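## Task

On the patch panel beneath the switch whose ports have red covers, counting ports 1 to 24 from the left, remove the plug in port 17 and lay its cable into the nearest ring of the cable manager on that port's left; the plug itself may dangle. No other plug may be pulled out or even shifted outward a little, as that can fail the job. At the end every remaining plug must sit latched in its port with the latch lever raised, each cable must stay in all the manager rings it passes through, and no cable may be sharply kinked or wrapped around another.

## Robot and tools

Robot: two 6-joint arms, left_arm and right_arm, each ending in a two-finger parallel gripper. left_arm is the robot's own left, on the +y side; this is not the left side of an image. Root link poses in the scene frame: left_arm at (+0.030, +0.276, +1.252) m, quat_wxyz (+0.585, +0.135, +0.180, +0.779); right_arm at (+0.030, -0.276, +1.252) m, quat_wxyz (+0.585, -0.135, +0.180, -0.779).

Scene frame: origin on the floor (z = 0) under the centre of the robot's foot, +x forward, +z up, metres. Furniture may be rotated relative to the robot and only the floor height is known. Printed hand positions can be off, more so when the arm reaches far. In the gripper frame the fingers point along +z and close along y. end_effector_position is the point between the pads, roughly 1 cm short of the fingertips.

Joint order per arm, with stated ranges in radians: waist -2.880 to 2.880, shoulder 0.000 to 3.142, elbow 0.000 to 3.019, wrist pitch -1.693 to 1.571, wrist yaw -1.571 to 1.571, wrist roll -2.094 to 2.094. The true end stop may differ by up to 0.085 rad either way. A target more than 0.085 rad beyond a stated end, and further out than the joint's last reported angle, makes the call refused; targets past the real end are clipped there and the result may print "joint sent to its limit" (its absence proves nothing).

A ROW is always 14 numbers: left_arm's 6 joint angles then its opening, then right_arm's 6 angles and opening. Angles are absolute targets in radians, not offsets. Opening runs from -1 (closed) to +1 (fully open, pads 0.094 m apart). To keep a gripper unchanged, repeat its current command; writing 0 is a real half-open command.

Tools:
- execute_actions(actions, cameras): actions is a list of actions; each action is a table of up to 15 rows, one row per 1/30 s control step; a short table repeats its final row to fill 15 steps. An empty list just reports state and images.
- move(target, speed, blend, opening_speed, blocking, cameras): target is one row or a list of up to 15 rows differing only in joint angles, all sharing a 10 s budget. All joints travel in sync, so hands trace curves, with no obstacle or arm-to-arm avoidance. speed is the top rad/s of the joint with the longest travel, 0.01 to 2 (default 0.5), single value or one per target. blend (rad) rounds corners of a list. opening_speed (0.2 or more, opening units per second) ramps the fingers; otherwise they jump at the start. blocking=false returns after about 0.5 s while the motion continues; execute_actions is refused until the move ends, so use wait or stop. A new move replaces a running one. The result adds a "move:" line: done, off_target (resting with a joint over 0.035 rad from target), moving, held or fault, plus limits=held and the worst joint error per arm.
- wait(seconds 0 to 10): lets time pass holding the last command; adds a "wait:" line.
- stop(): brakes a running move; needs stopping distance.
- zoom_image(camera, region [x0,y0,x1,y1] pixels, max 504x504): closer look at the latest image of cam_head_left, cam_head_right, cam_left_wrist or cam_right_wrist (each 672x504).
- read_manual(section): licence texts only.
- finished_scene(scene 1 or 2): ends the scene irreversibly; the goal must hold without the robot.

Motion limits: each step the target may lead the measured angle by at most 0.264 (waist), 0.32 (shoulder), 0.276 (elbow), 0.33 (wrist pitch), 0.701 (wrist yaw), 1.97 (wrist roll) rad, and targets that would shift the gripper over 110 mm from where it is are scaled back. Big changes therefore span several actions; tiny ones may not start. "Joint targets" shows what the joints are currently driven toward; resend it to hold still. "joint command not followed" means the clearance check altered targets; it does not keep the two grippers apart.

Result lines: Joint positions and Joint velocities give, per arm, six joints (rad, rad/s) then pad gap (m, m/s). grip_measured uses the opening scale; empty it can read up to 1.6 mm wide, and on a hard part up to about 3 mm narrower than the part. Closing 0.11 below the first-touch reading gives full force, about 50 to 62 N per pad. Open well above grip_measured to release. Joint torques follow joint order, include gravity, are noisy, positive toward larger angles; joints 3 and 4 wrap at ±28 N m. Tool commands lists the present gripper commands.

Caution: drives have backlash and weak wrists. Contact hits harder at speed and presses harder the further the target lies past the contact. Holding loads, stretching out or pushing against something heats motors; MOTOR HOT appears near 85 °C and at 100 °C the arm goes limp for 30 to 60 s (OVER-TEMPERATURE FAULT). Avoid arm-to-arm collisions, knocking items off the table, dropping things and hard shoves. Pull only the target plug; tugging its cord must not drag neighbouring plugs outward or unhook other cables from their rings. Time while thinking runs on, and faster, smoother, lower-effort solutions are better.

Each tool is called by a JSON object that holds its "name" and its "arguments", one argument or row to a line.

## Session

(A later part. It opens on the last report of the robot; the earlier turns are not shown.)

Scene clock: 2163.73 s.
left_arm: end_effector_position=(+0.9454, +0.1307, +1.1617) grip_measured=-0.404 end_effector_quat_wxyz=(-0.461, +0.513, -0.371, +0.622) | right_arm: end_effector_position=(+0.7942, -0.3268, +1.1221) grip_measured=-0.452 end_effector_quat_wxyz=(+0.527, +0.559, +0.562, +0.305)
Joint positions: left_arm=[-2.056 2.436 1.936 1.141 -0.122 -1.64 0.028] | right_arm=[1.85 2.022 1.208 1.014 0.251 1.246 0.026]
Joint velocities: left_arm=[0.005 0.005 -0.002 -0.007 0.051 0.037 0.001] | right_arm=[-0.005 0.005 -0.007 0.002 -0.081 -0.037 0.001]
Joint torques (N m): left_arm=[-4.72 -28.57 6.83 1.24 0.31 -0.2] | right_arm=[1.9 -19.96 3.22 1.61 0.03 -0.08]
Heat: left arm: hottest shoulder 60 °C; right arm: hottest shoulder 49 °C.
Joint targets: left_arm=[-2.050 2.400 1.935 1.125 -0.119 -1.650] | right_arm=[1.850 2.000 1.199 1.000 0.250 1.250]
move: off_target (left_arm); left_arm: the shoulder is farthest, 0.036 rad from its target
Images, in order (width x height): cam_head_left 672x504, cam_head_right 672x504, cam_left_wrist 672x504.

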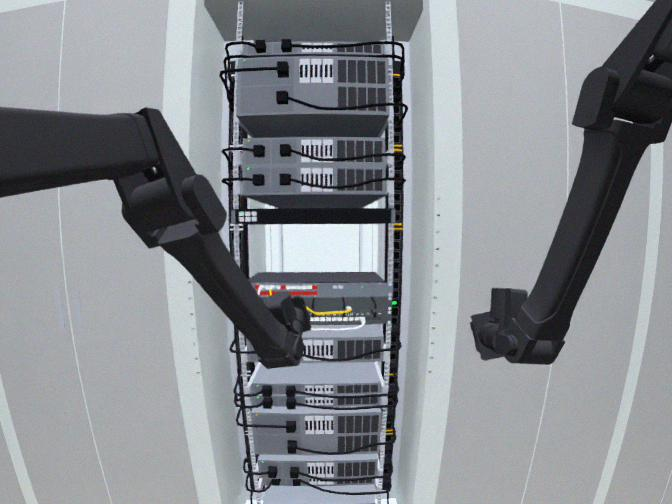

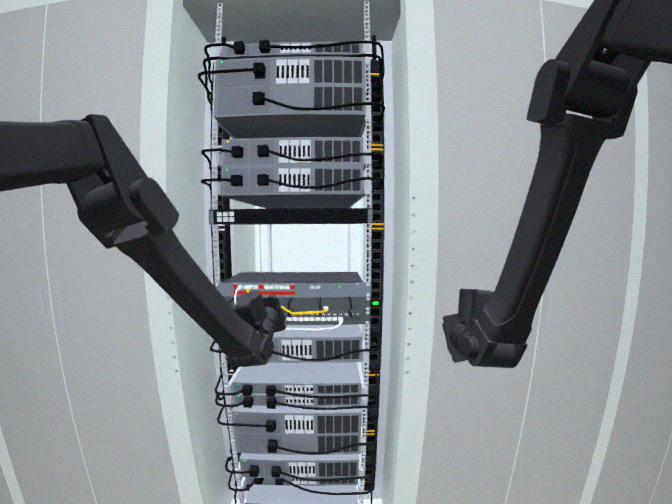

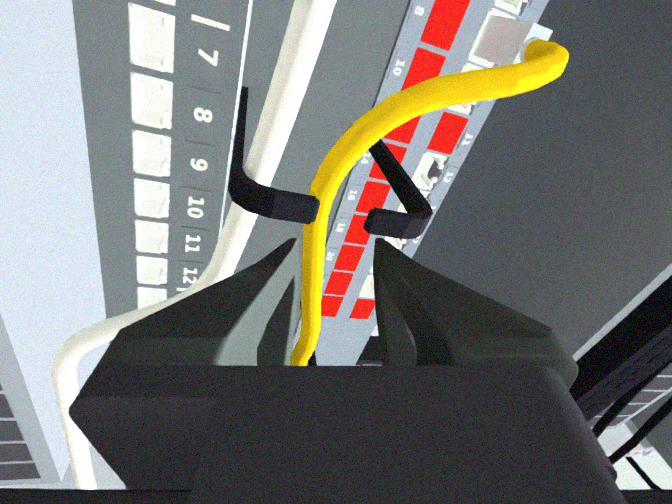

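{"name": "zoom_image", "arguments": {
  "camera": "cam_head_right",
  "region": [275, 295, 335, 330]
}}

{"name": "zoom_image", "arguments": {
  "camera": "cam_head_left",
  "region": [295, 295, 355, 330]
}}

Scaled by 8.400 from the camera's 672x504 image, which has a finer 960x720 frame.

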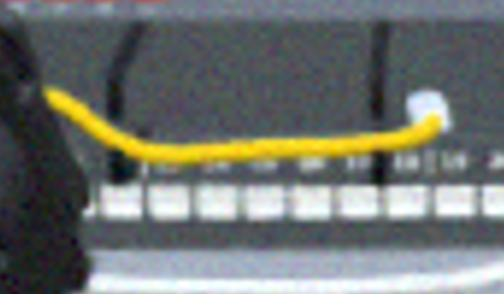

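Scaled by 8.400 from the camera's 672x504 image, which has a finer 960x720 frame.

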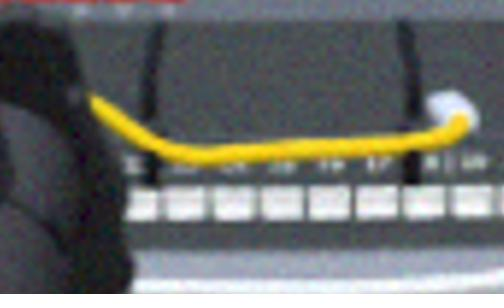

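{"name": "move", "arguments": {
  "target": [-2.05,2.40,1.935,1.125,-0.12,-1.65,-0.4, 1.887,2.55,1.80,1.46,-0.707,0.063,-0.9],
  "speed": 0.6,
  "cameras": ["cam_head_left","cam_head_right","cam_right_wrist"]
}}

Scene clock: 2187.17 s.
left_arm: end_effector_position=(+0.9457, +0.1309, +1.1630) grip_measured=-0.403 end_effector_quat_wxyz=(-0.461, +0.512, -0.371, +0.623) | right_arm: end_effector_position=(+0.8281, -0.1452, +1.0693) grip_measured=-0.898 end_effector_quat_wxyz=(+0.744, -0.201, +0.573, +0.280)
Joint positions: left_arm=[-2.056 2.434 1.936 1.141 -0.122 -1.64 0.028] | right_arm=[1.874 2.529 1.768 1.438 -0.712 0.079 0.005]
Joint velocities: left_arm=[-0.005 -0.005 -0.017 -0.002 -0.022 -0.007 0] | right_arm=[-0.005 -0.005 -0.012 0.022 -0.066 -0.037 -0.001]
Joint torques (N m): left_arm=[-4.6 -29.04 6.67 1.21 0.27 -0.22] | right_arm=[3.84 -18.43 6.54 2.93 -0.07 -0.17]
Heat: left arm: hottest shoulder 64 °C; right arm: hottest shoulder 48 °C.
Joint targets: left_arm=[-2.050 2.399 1.935 1.125 -0.120 -1.650] | right_arm=[1.888 2.551 1.800 1.459 -0.715 0.064]
move: done
Images, in order (width x height): cam_head_left 672x504, cam_head_right 672x504, cam_right_wrist 672x504.

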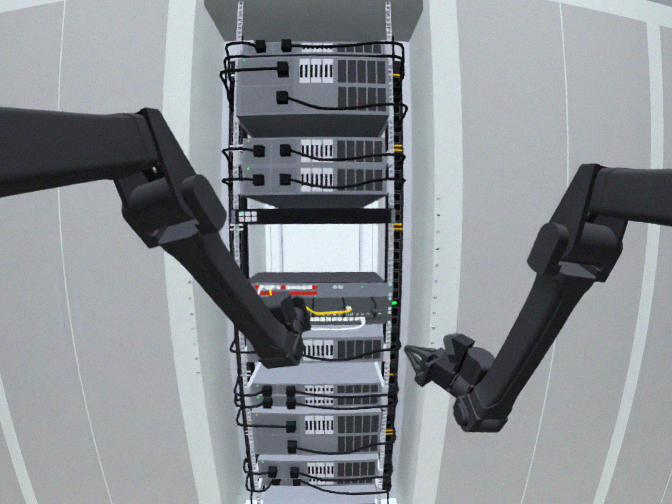

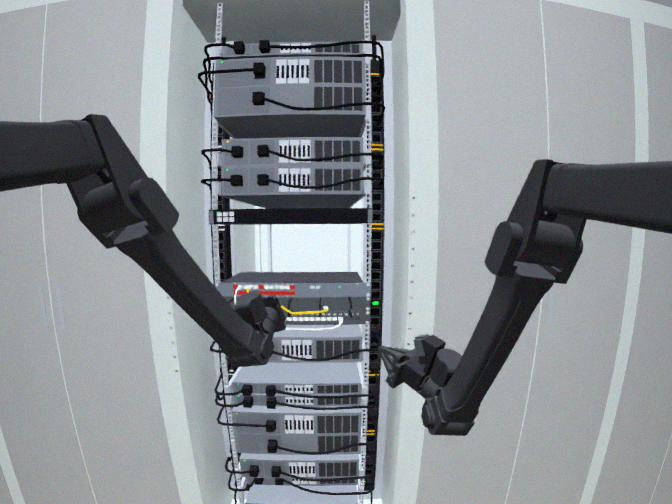

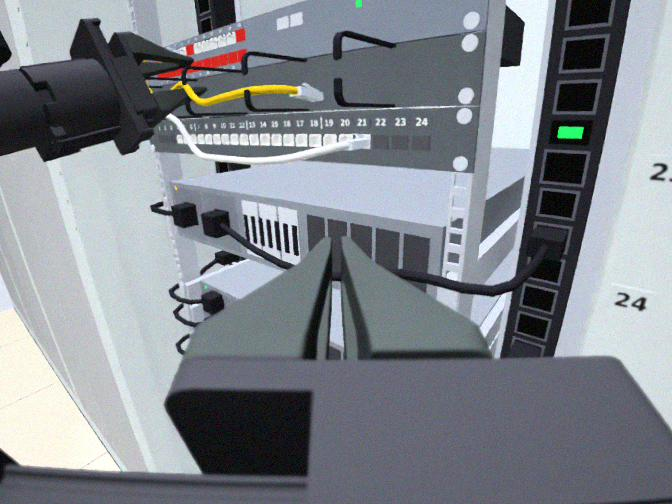

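{"name": "zoom_image", "arguments": {
  "camera": "cam_right_wrist",
  "region": [140, 40, 340, 140]
}}

{"name": "zoom_image", "arguments": {
  "camera": "cam_right_wrist",
  "region": [150, 60, 230, 120]
}}

Scaled by 2.520 from the camera's 672x504 image, which has a finer 960x720 frame.

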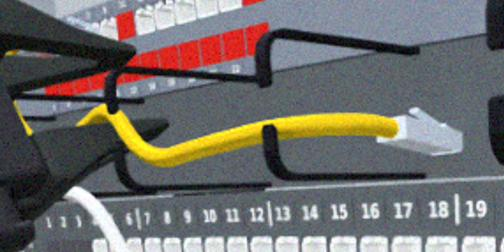

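Scaled by 6.300 from the camera's 672x504 image, which has a finer 960x720 frame.

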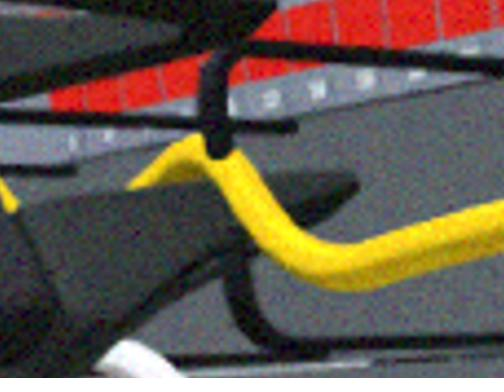

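{"name": "move", "arguments": {
  "target": [-2.05,2.495,1.975,1.125,-0.12,-1.65,-0.4, 1.887,2.55,1.80,1.46,-0.707,0.063,-0.9],
  "speed": 0.1,
  "cameras": ["cam_left_wrist","cam_right_wrist"]
}}

{"name": "zoom_image", "arguments": {
  "camera": "cam_right_wrist",
  "region": [140, 50, 260, 130]
}}

Scene clock: 2210.73 s.
left_arm: end_effector_position=(+0.9375, +0.1231, +1.1343) grip_measured=-0.403 end_effector_quat_wxyz=(-0.451, +0.517, -0.384, +0.618) | right_arm: end_effector_position=(+0.8284, -0.1456, +1.0693) grip_measured=-0.898 end_effector_quat_wxyz=(+0.745, -0.200, +0.573, +0.278)
Joint positions: left_arm=[-2.057 2.471 1.939 1.141 -0.113 -1.64 0.028] | right_arm=[1.874 2.529 1.768 1.438 -0.709 0.076 0.005]
Joint velocities: left_arm=[-0.024 -0.015 -0.012 0.012 0.007 0.007 0] | right_arm=[-0.005 -0.024 -0.002 -0.007 -0.007 0.051 0]
Joint torques (N m): left_arm=[-4.42 -23.3 9.72 1.14 0.16 -0.2] | right_arm=[3.37 -18.43 6.56 2.89 0.18 -0.16]
Heat: left arm: hottest shoulder 65 °C; right arm: hottest shoulder 48 °C.
Joint targets: left_arm=[-2.052 2.496 1.975 1.125 -0.114 -1.650] | right_arm=[1.887 2.550 1.800 1.460 -0.707 0.062]
move: off_target (left_arm); left_arm: the elbow is farthest, 0.036 rad from its target
Images, in order (width x height): cam_left_wrist 672x504, cam_right_wrist 672x504.

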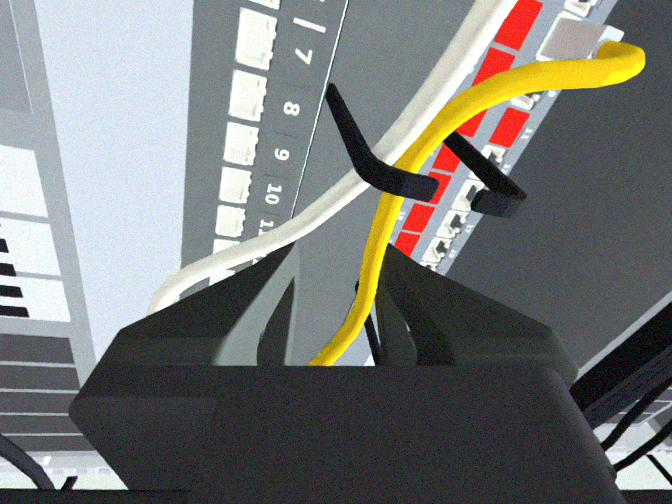

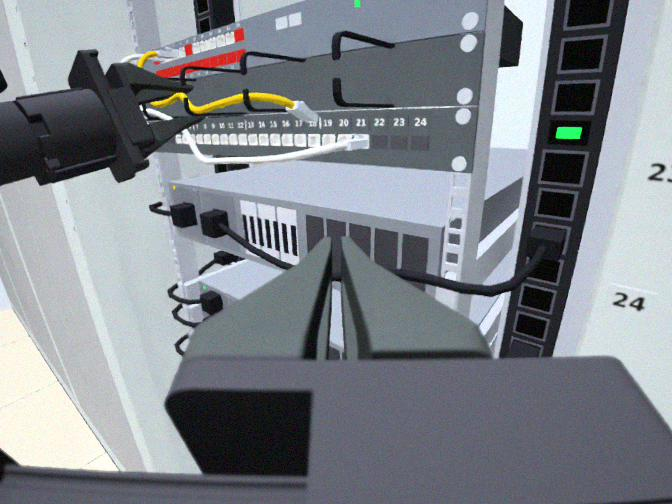

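Scaled by 4.200 from the camera's 672x504 image, which has a finer 960x720 frame.

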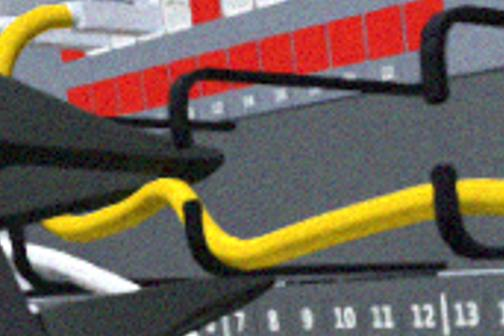

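{"name": "move", "arguments": {
  "target": [
    [-2.055,2.37,1.70,1.29,-0.12,-1.65,-0.4, 1.887,2.55,1.80,1.46,-0.707,0.063,-0.9],
    [-2.06,2.28,1.44,1.44,-0.12,-1.65,-0.4, 1.887,2.55,1.80,1.46,-0.707,0.063,-0.9]
  ],
  "speed": 0.2,
  "blend": 0.05,
  "cameras": ["cam_left_wrist","cam_right_wrist","cam_head_right"]
}}

{"name": "zoom_image", "arguments": {
  "camera": "cam_right_wrist",
  "region": [140, 40, 260, 130]
}}

Scene clock: 2230.83 s.
left_arm: end_effector_position=(+0.8174, +0.1430, +1.1210) grip_measured=-0.403 end_effector_quat_wxyz=(-0.440, +0.535, -0.402, +0.599) | right_arm: end_effector_position=(+0.8284, -0.1456, +1.0693) grip_measured=-0.898 end_effector_quat_wxyz=(+0.745, -0.200, +0.573, +0.278)
Joint positions: left_arm=[-2.056 2.313 1.445 1.411 -0.124 -1.64 0.028] | right_arm=[1.874 2.529 1.768 1.438 -0.709 0.076 0.005]
Joint velocities: left_arm=[-0.005 -0.015 0.007 -0.012 -0.081 0.022 0] | right_arm=[-0.005 0.005 -0.017 -0.007 -0.051 -0.007 0.001]
Joint torques (N m): left_arm=[-4.42 -24.53 3.64 2.91 0.07 -0.18] | right_arm=[4.07 -18.43 6.41 2.96 0.19 -0.18]
Heat: left arm: hottest shoulder 61 °C; right arm: hottest shoulder 47 °C.
Joint targets: left_arm=[-2.058 2.280 1.439 1.440 -0.127 -1.650] | right_arm=[1.887 2.550 1.800 1.460 -0.707 0.063]
move: done
Images, in order (width x height): cam_head_right 672x504, cam_left_wrist 672x504, cam_right_wrist 672x504.

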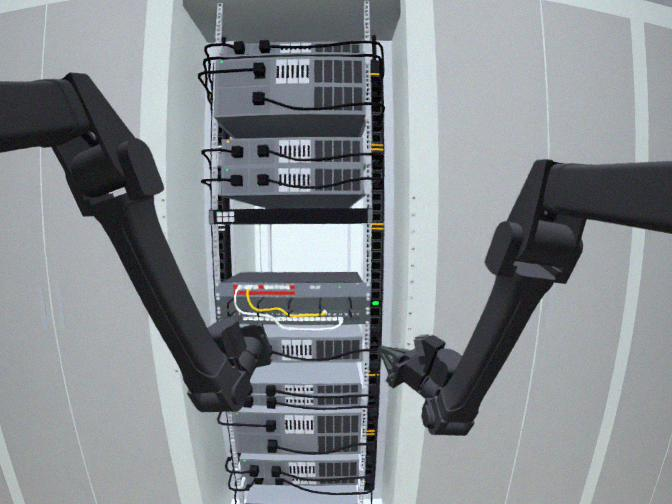

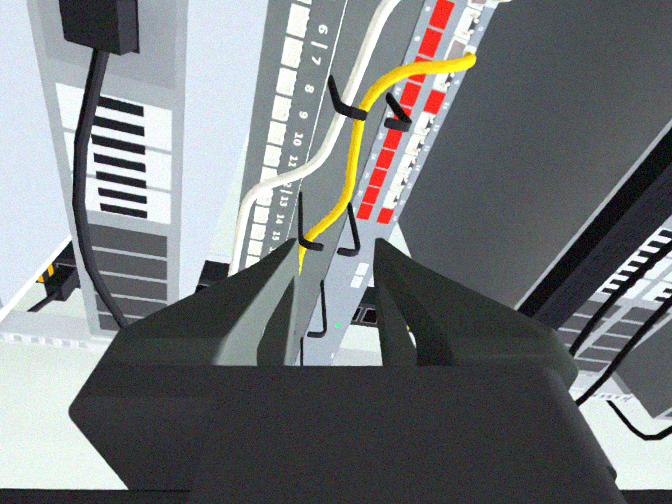

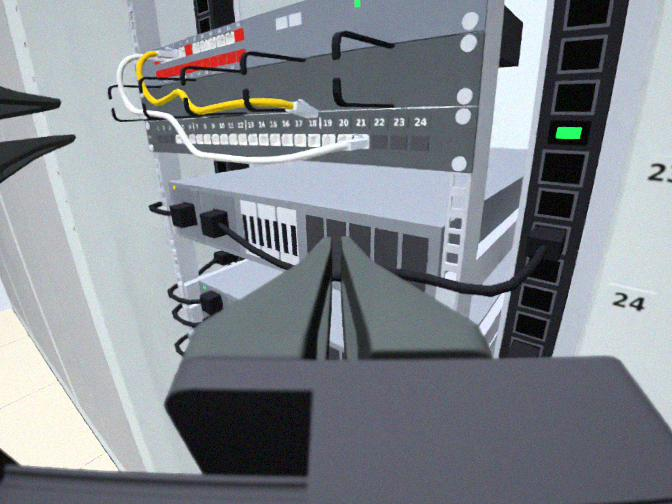

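Scaled by 4.200 from the camera's 672x504 image, which has a finer 960x720 frame.

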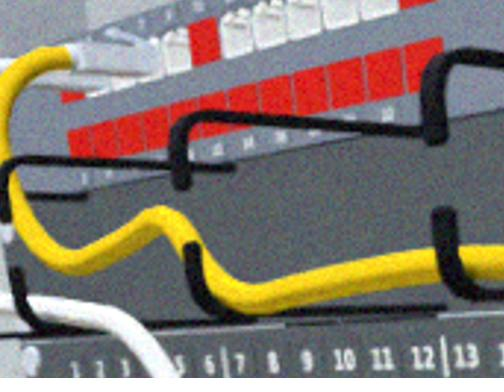

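{"name": "move", "arguments": {
  "target": [-1.75,2.0,1.2,1.0,-0.3,-0.781,-0.4, 1.887,2.55,1.80,1.46,-0.707,0.063,-0.9],
  "speed": 0.6,
  "cameras": ["cam_head_left","cam_right_wrist","cam_head_right"]
}}

{"name": "zoom_image", "arguments": {
  "camera": "cam_right_wrist",
  "region": [100, 40, 220, 130]
}}

{"name": "zoom_image", "arguments": {
  "camera": "cam_head_right",
  "region": [220, 275, 340, 335]
}}

{"name": "zoom_image", "arguments": {
  "camera": "cam_head_left",
  "region": [245, 275, 365, 335]
}}

Scene clock: 2252.43 s.
left_arm: end_effector_position=(+0.7817, +0.3985, +1.1134) grip_measured=-0.403 end_effector_quat_wxyz=(-0.595, +0.447, -0.657, +0.125) | right_arm: end_effector_position=(+0.8284, -0.1456, +1.0693) grip_measured=-0.898 end_effector_quat_wxyz=(+0.745, -0.200, +0.573, +0.278)
Joint positions: left_arm=[-1.759 2.026 1.206 1.016 -0.29 -0.796 0.028] | right_arm=[1.874 2.529 1.768 1.438 -0.709 0.076 0.005]
Joint velocities: left_arm=[-0.015 -0.015 -0.002 -0.002 -0.007 -0.007 0] | right_arm=[0.005 -0.024 -0.017 -0.002 -0.037 -0.051 0]
Joint torques (N m): left_arm=[-0.67 -22.83 3.86 1.25 -0.09 -0.02] | right_arm=[3.19 -18.84 6.3 2.92 0.18 -0.18]
Heat: left arm: hottest shoulder 57 °C; right arm: hottest shoulder 47 °C.
Joint targets: left_arm=[-1.751 1.999 1.200 1.000 -0.292 -0.780] | right_arm=[1.887 2.550 1.800 1.460 -0.707 0.063]
move: done
Images, in order (width x height): cam_head_left 672x504, cam_head_right 672x504, cam_right_wrist 672x504.

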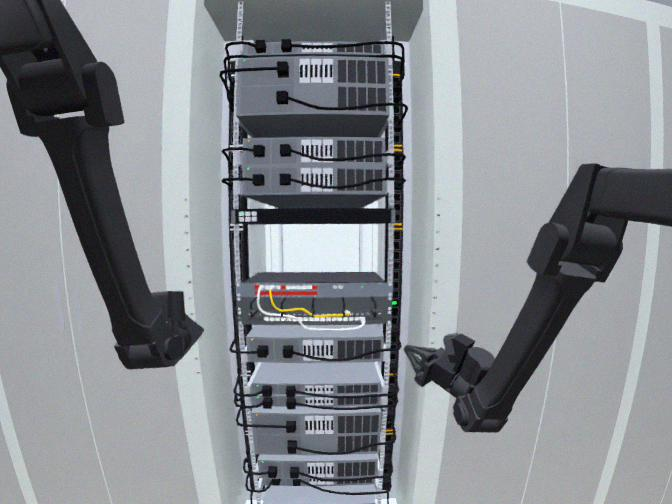

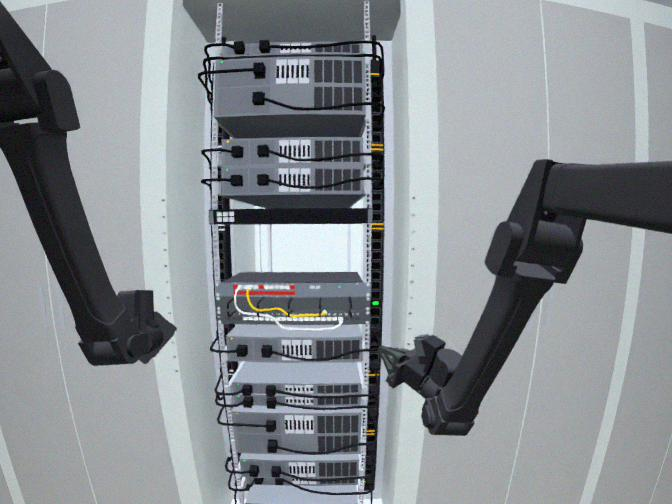

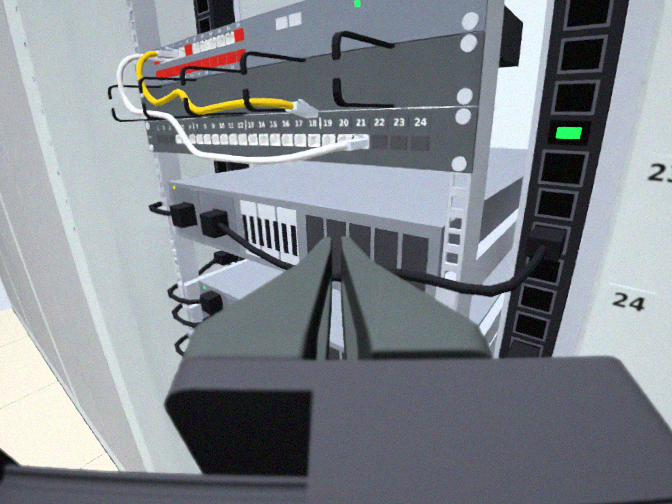

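Scaled by 4.200 from the camera's 672x504 image, which has a finer 960x720 frame.

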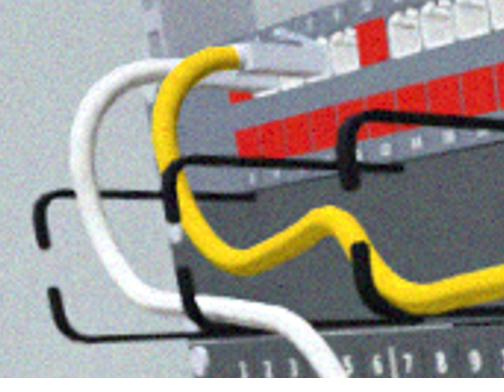

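Scaled by 4.200 from the camera's 672x504 image, which has a finer 960x720 frame.

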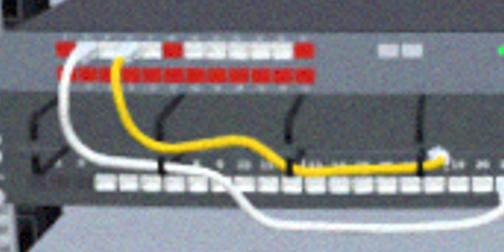

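Scaled by 4.200 from the camera's 672x504 image, which has a finer 960x720 frame.

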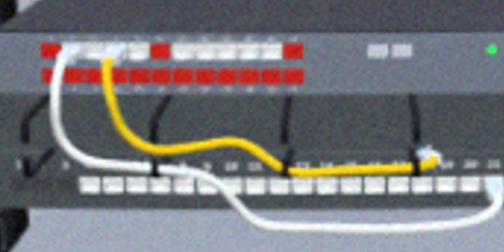

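{"name": "zoom_image", "arguments": {
  "camera": "cam_right_wrist",
  "region": [270, 80, 410, 180]
}}

{"name": "zoom_image", "arguments": {
  "camera": "cam_right_wrist",
  "region": [120, 20, 250, 90]
}}

Scaled by 3.600 from the camera's 672x504 image, which has a finer 960x720 frame.

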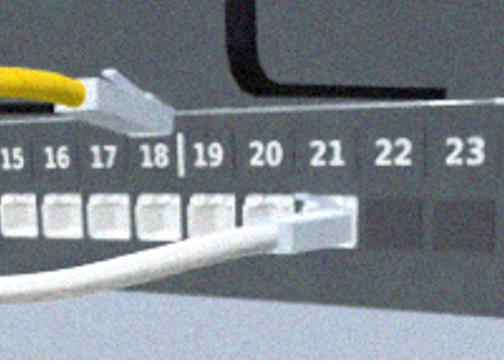

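Scaled by 3.877 from the camera's 672x504 image, which has a finer 960x720 frame.

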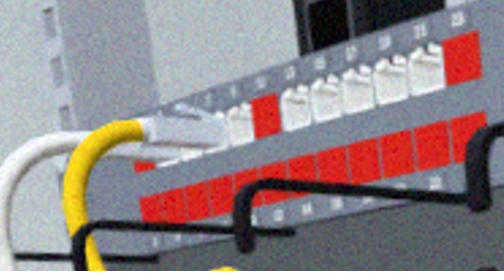

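{"name": "finished_scene", "arguments": {
  "scene": 1
}}

The scene is finished.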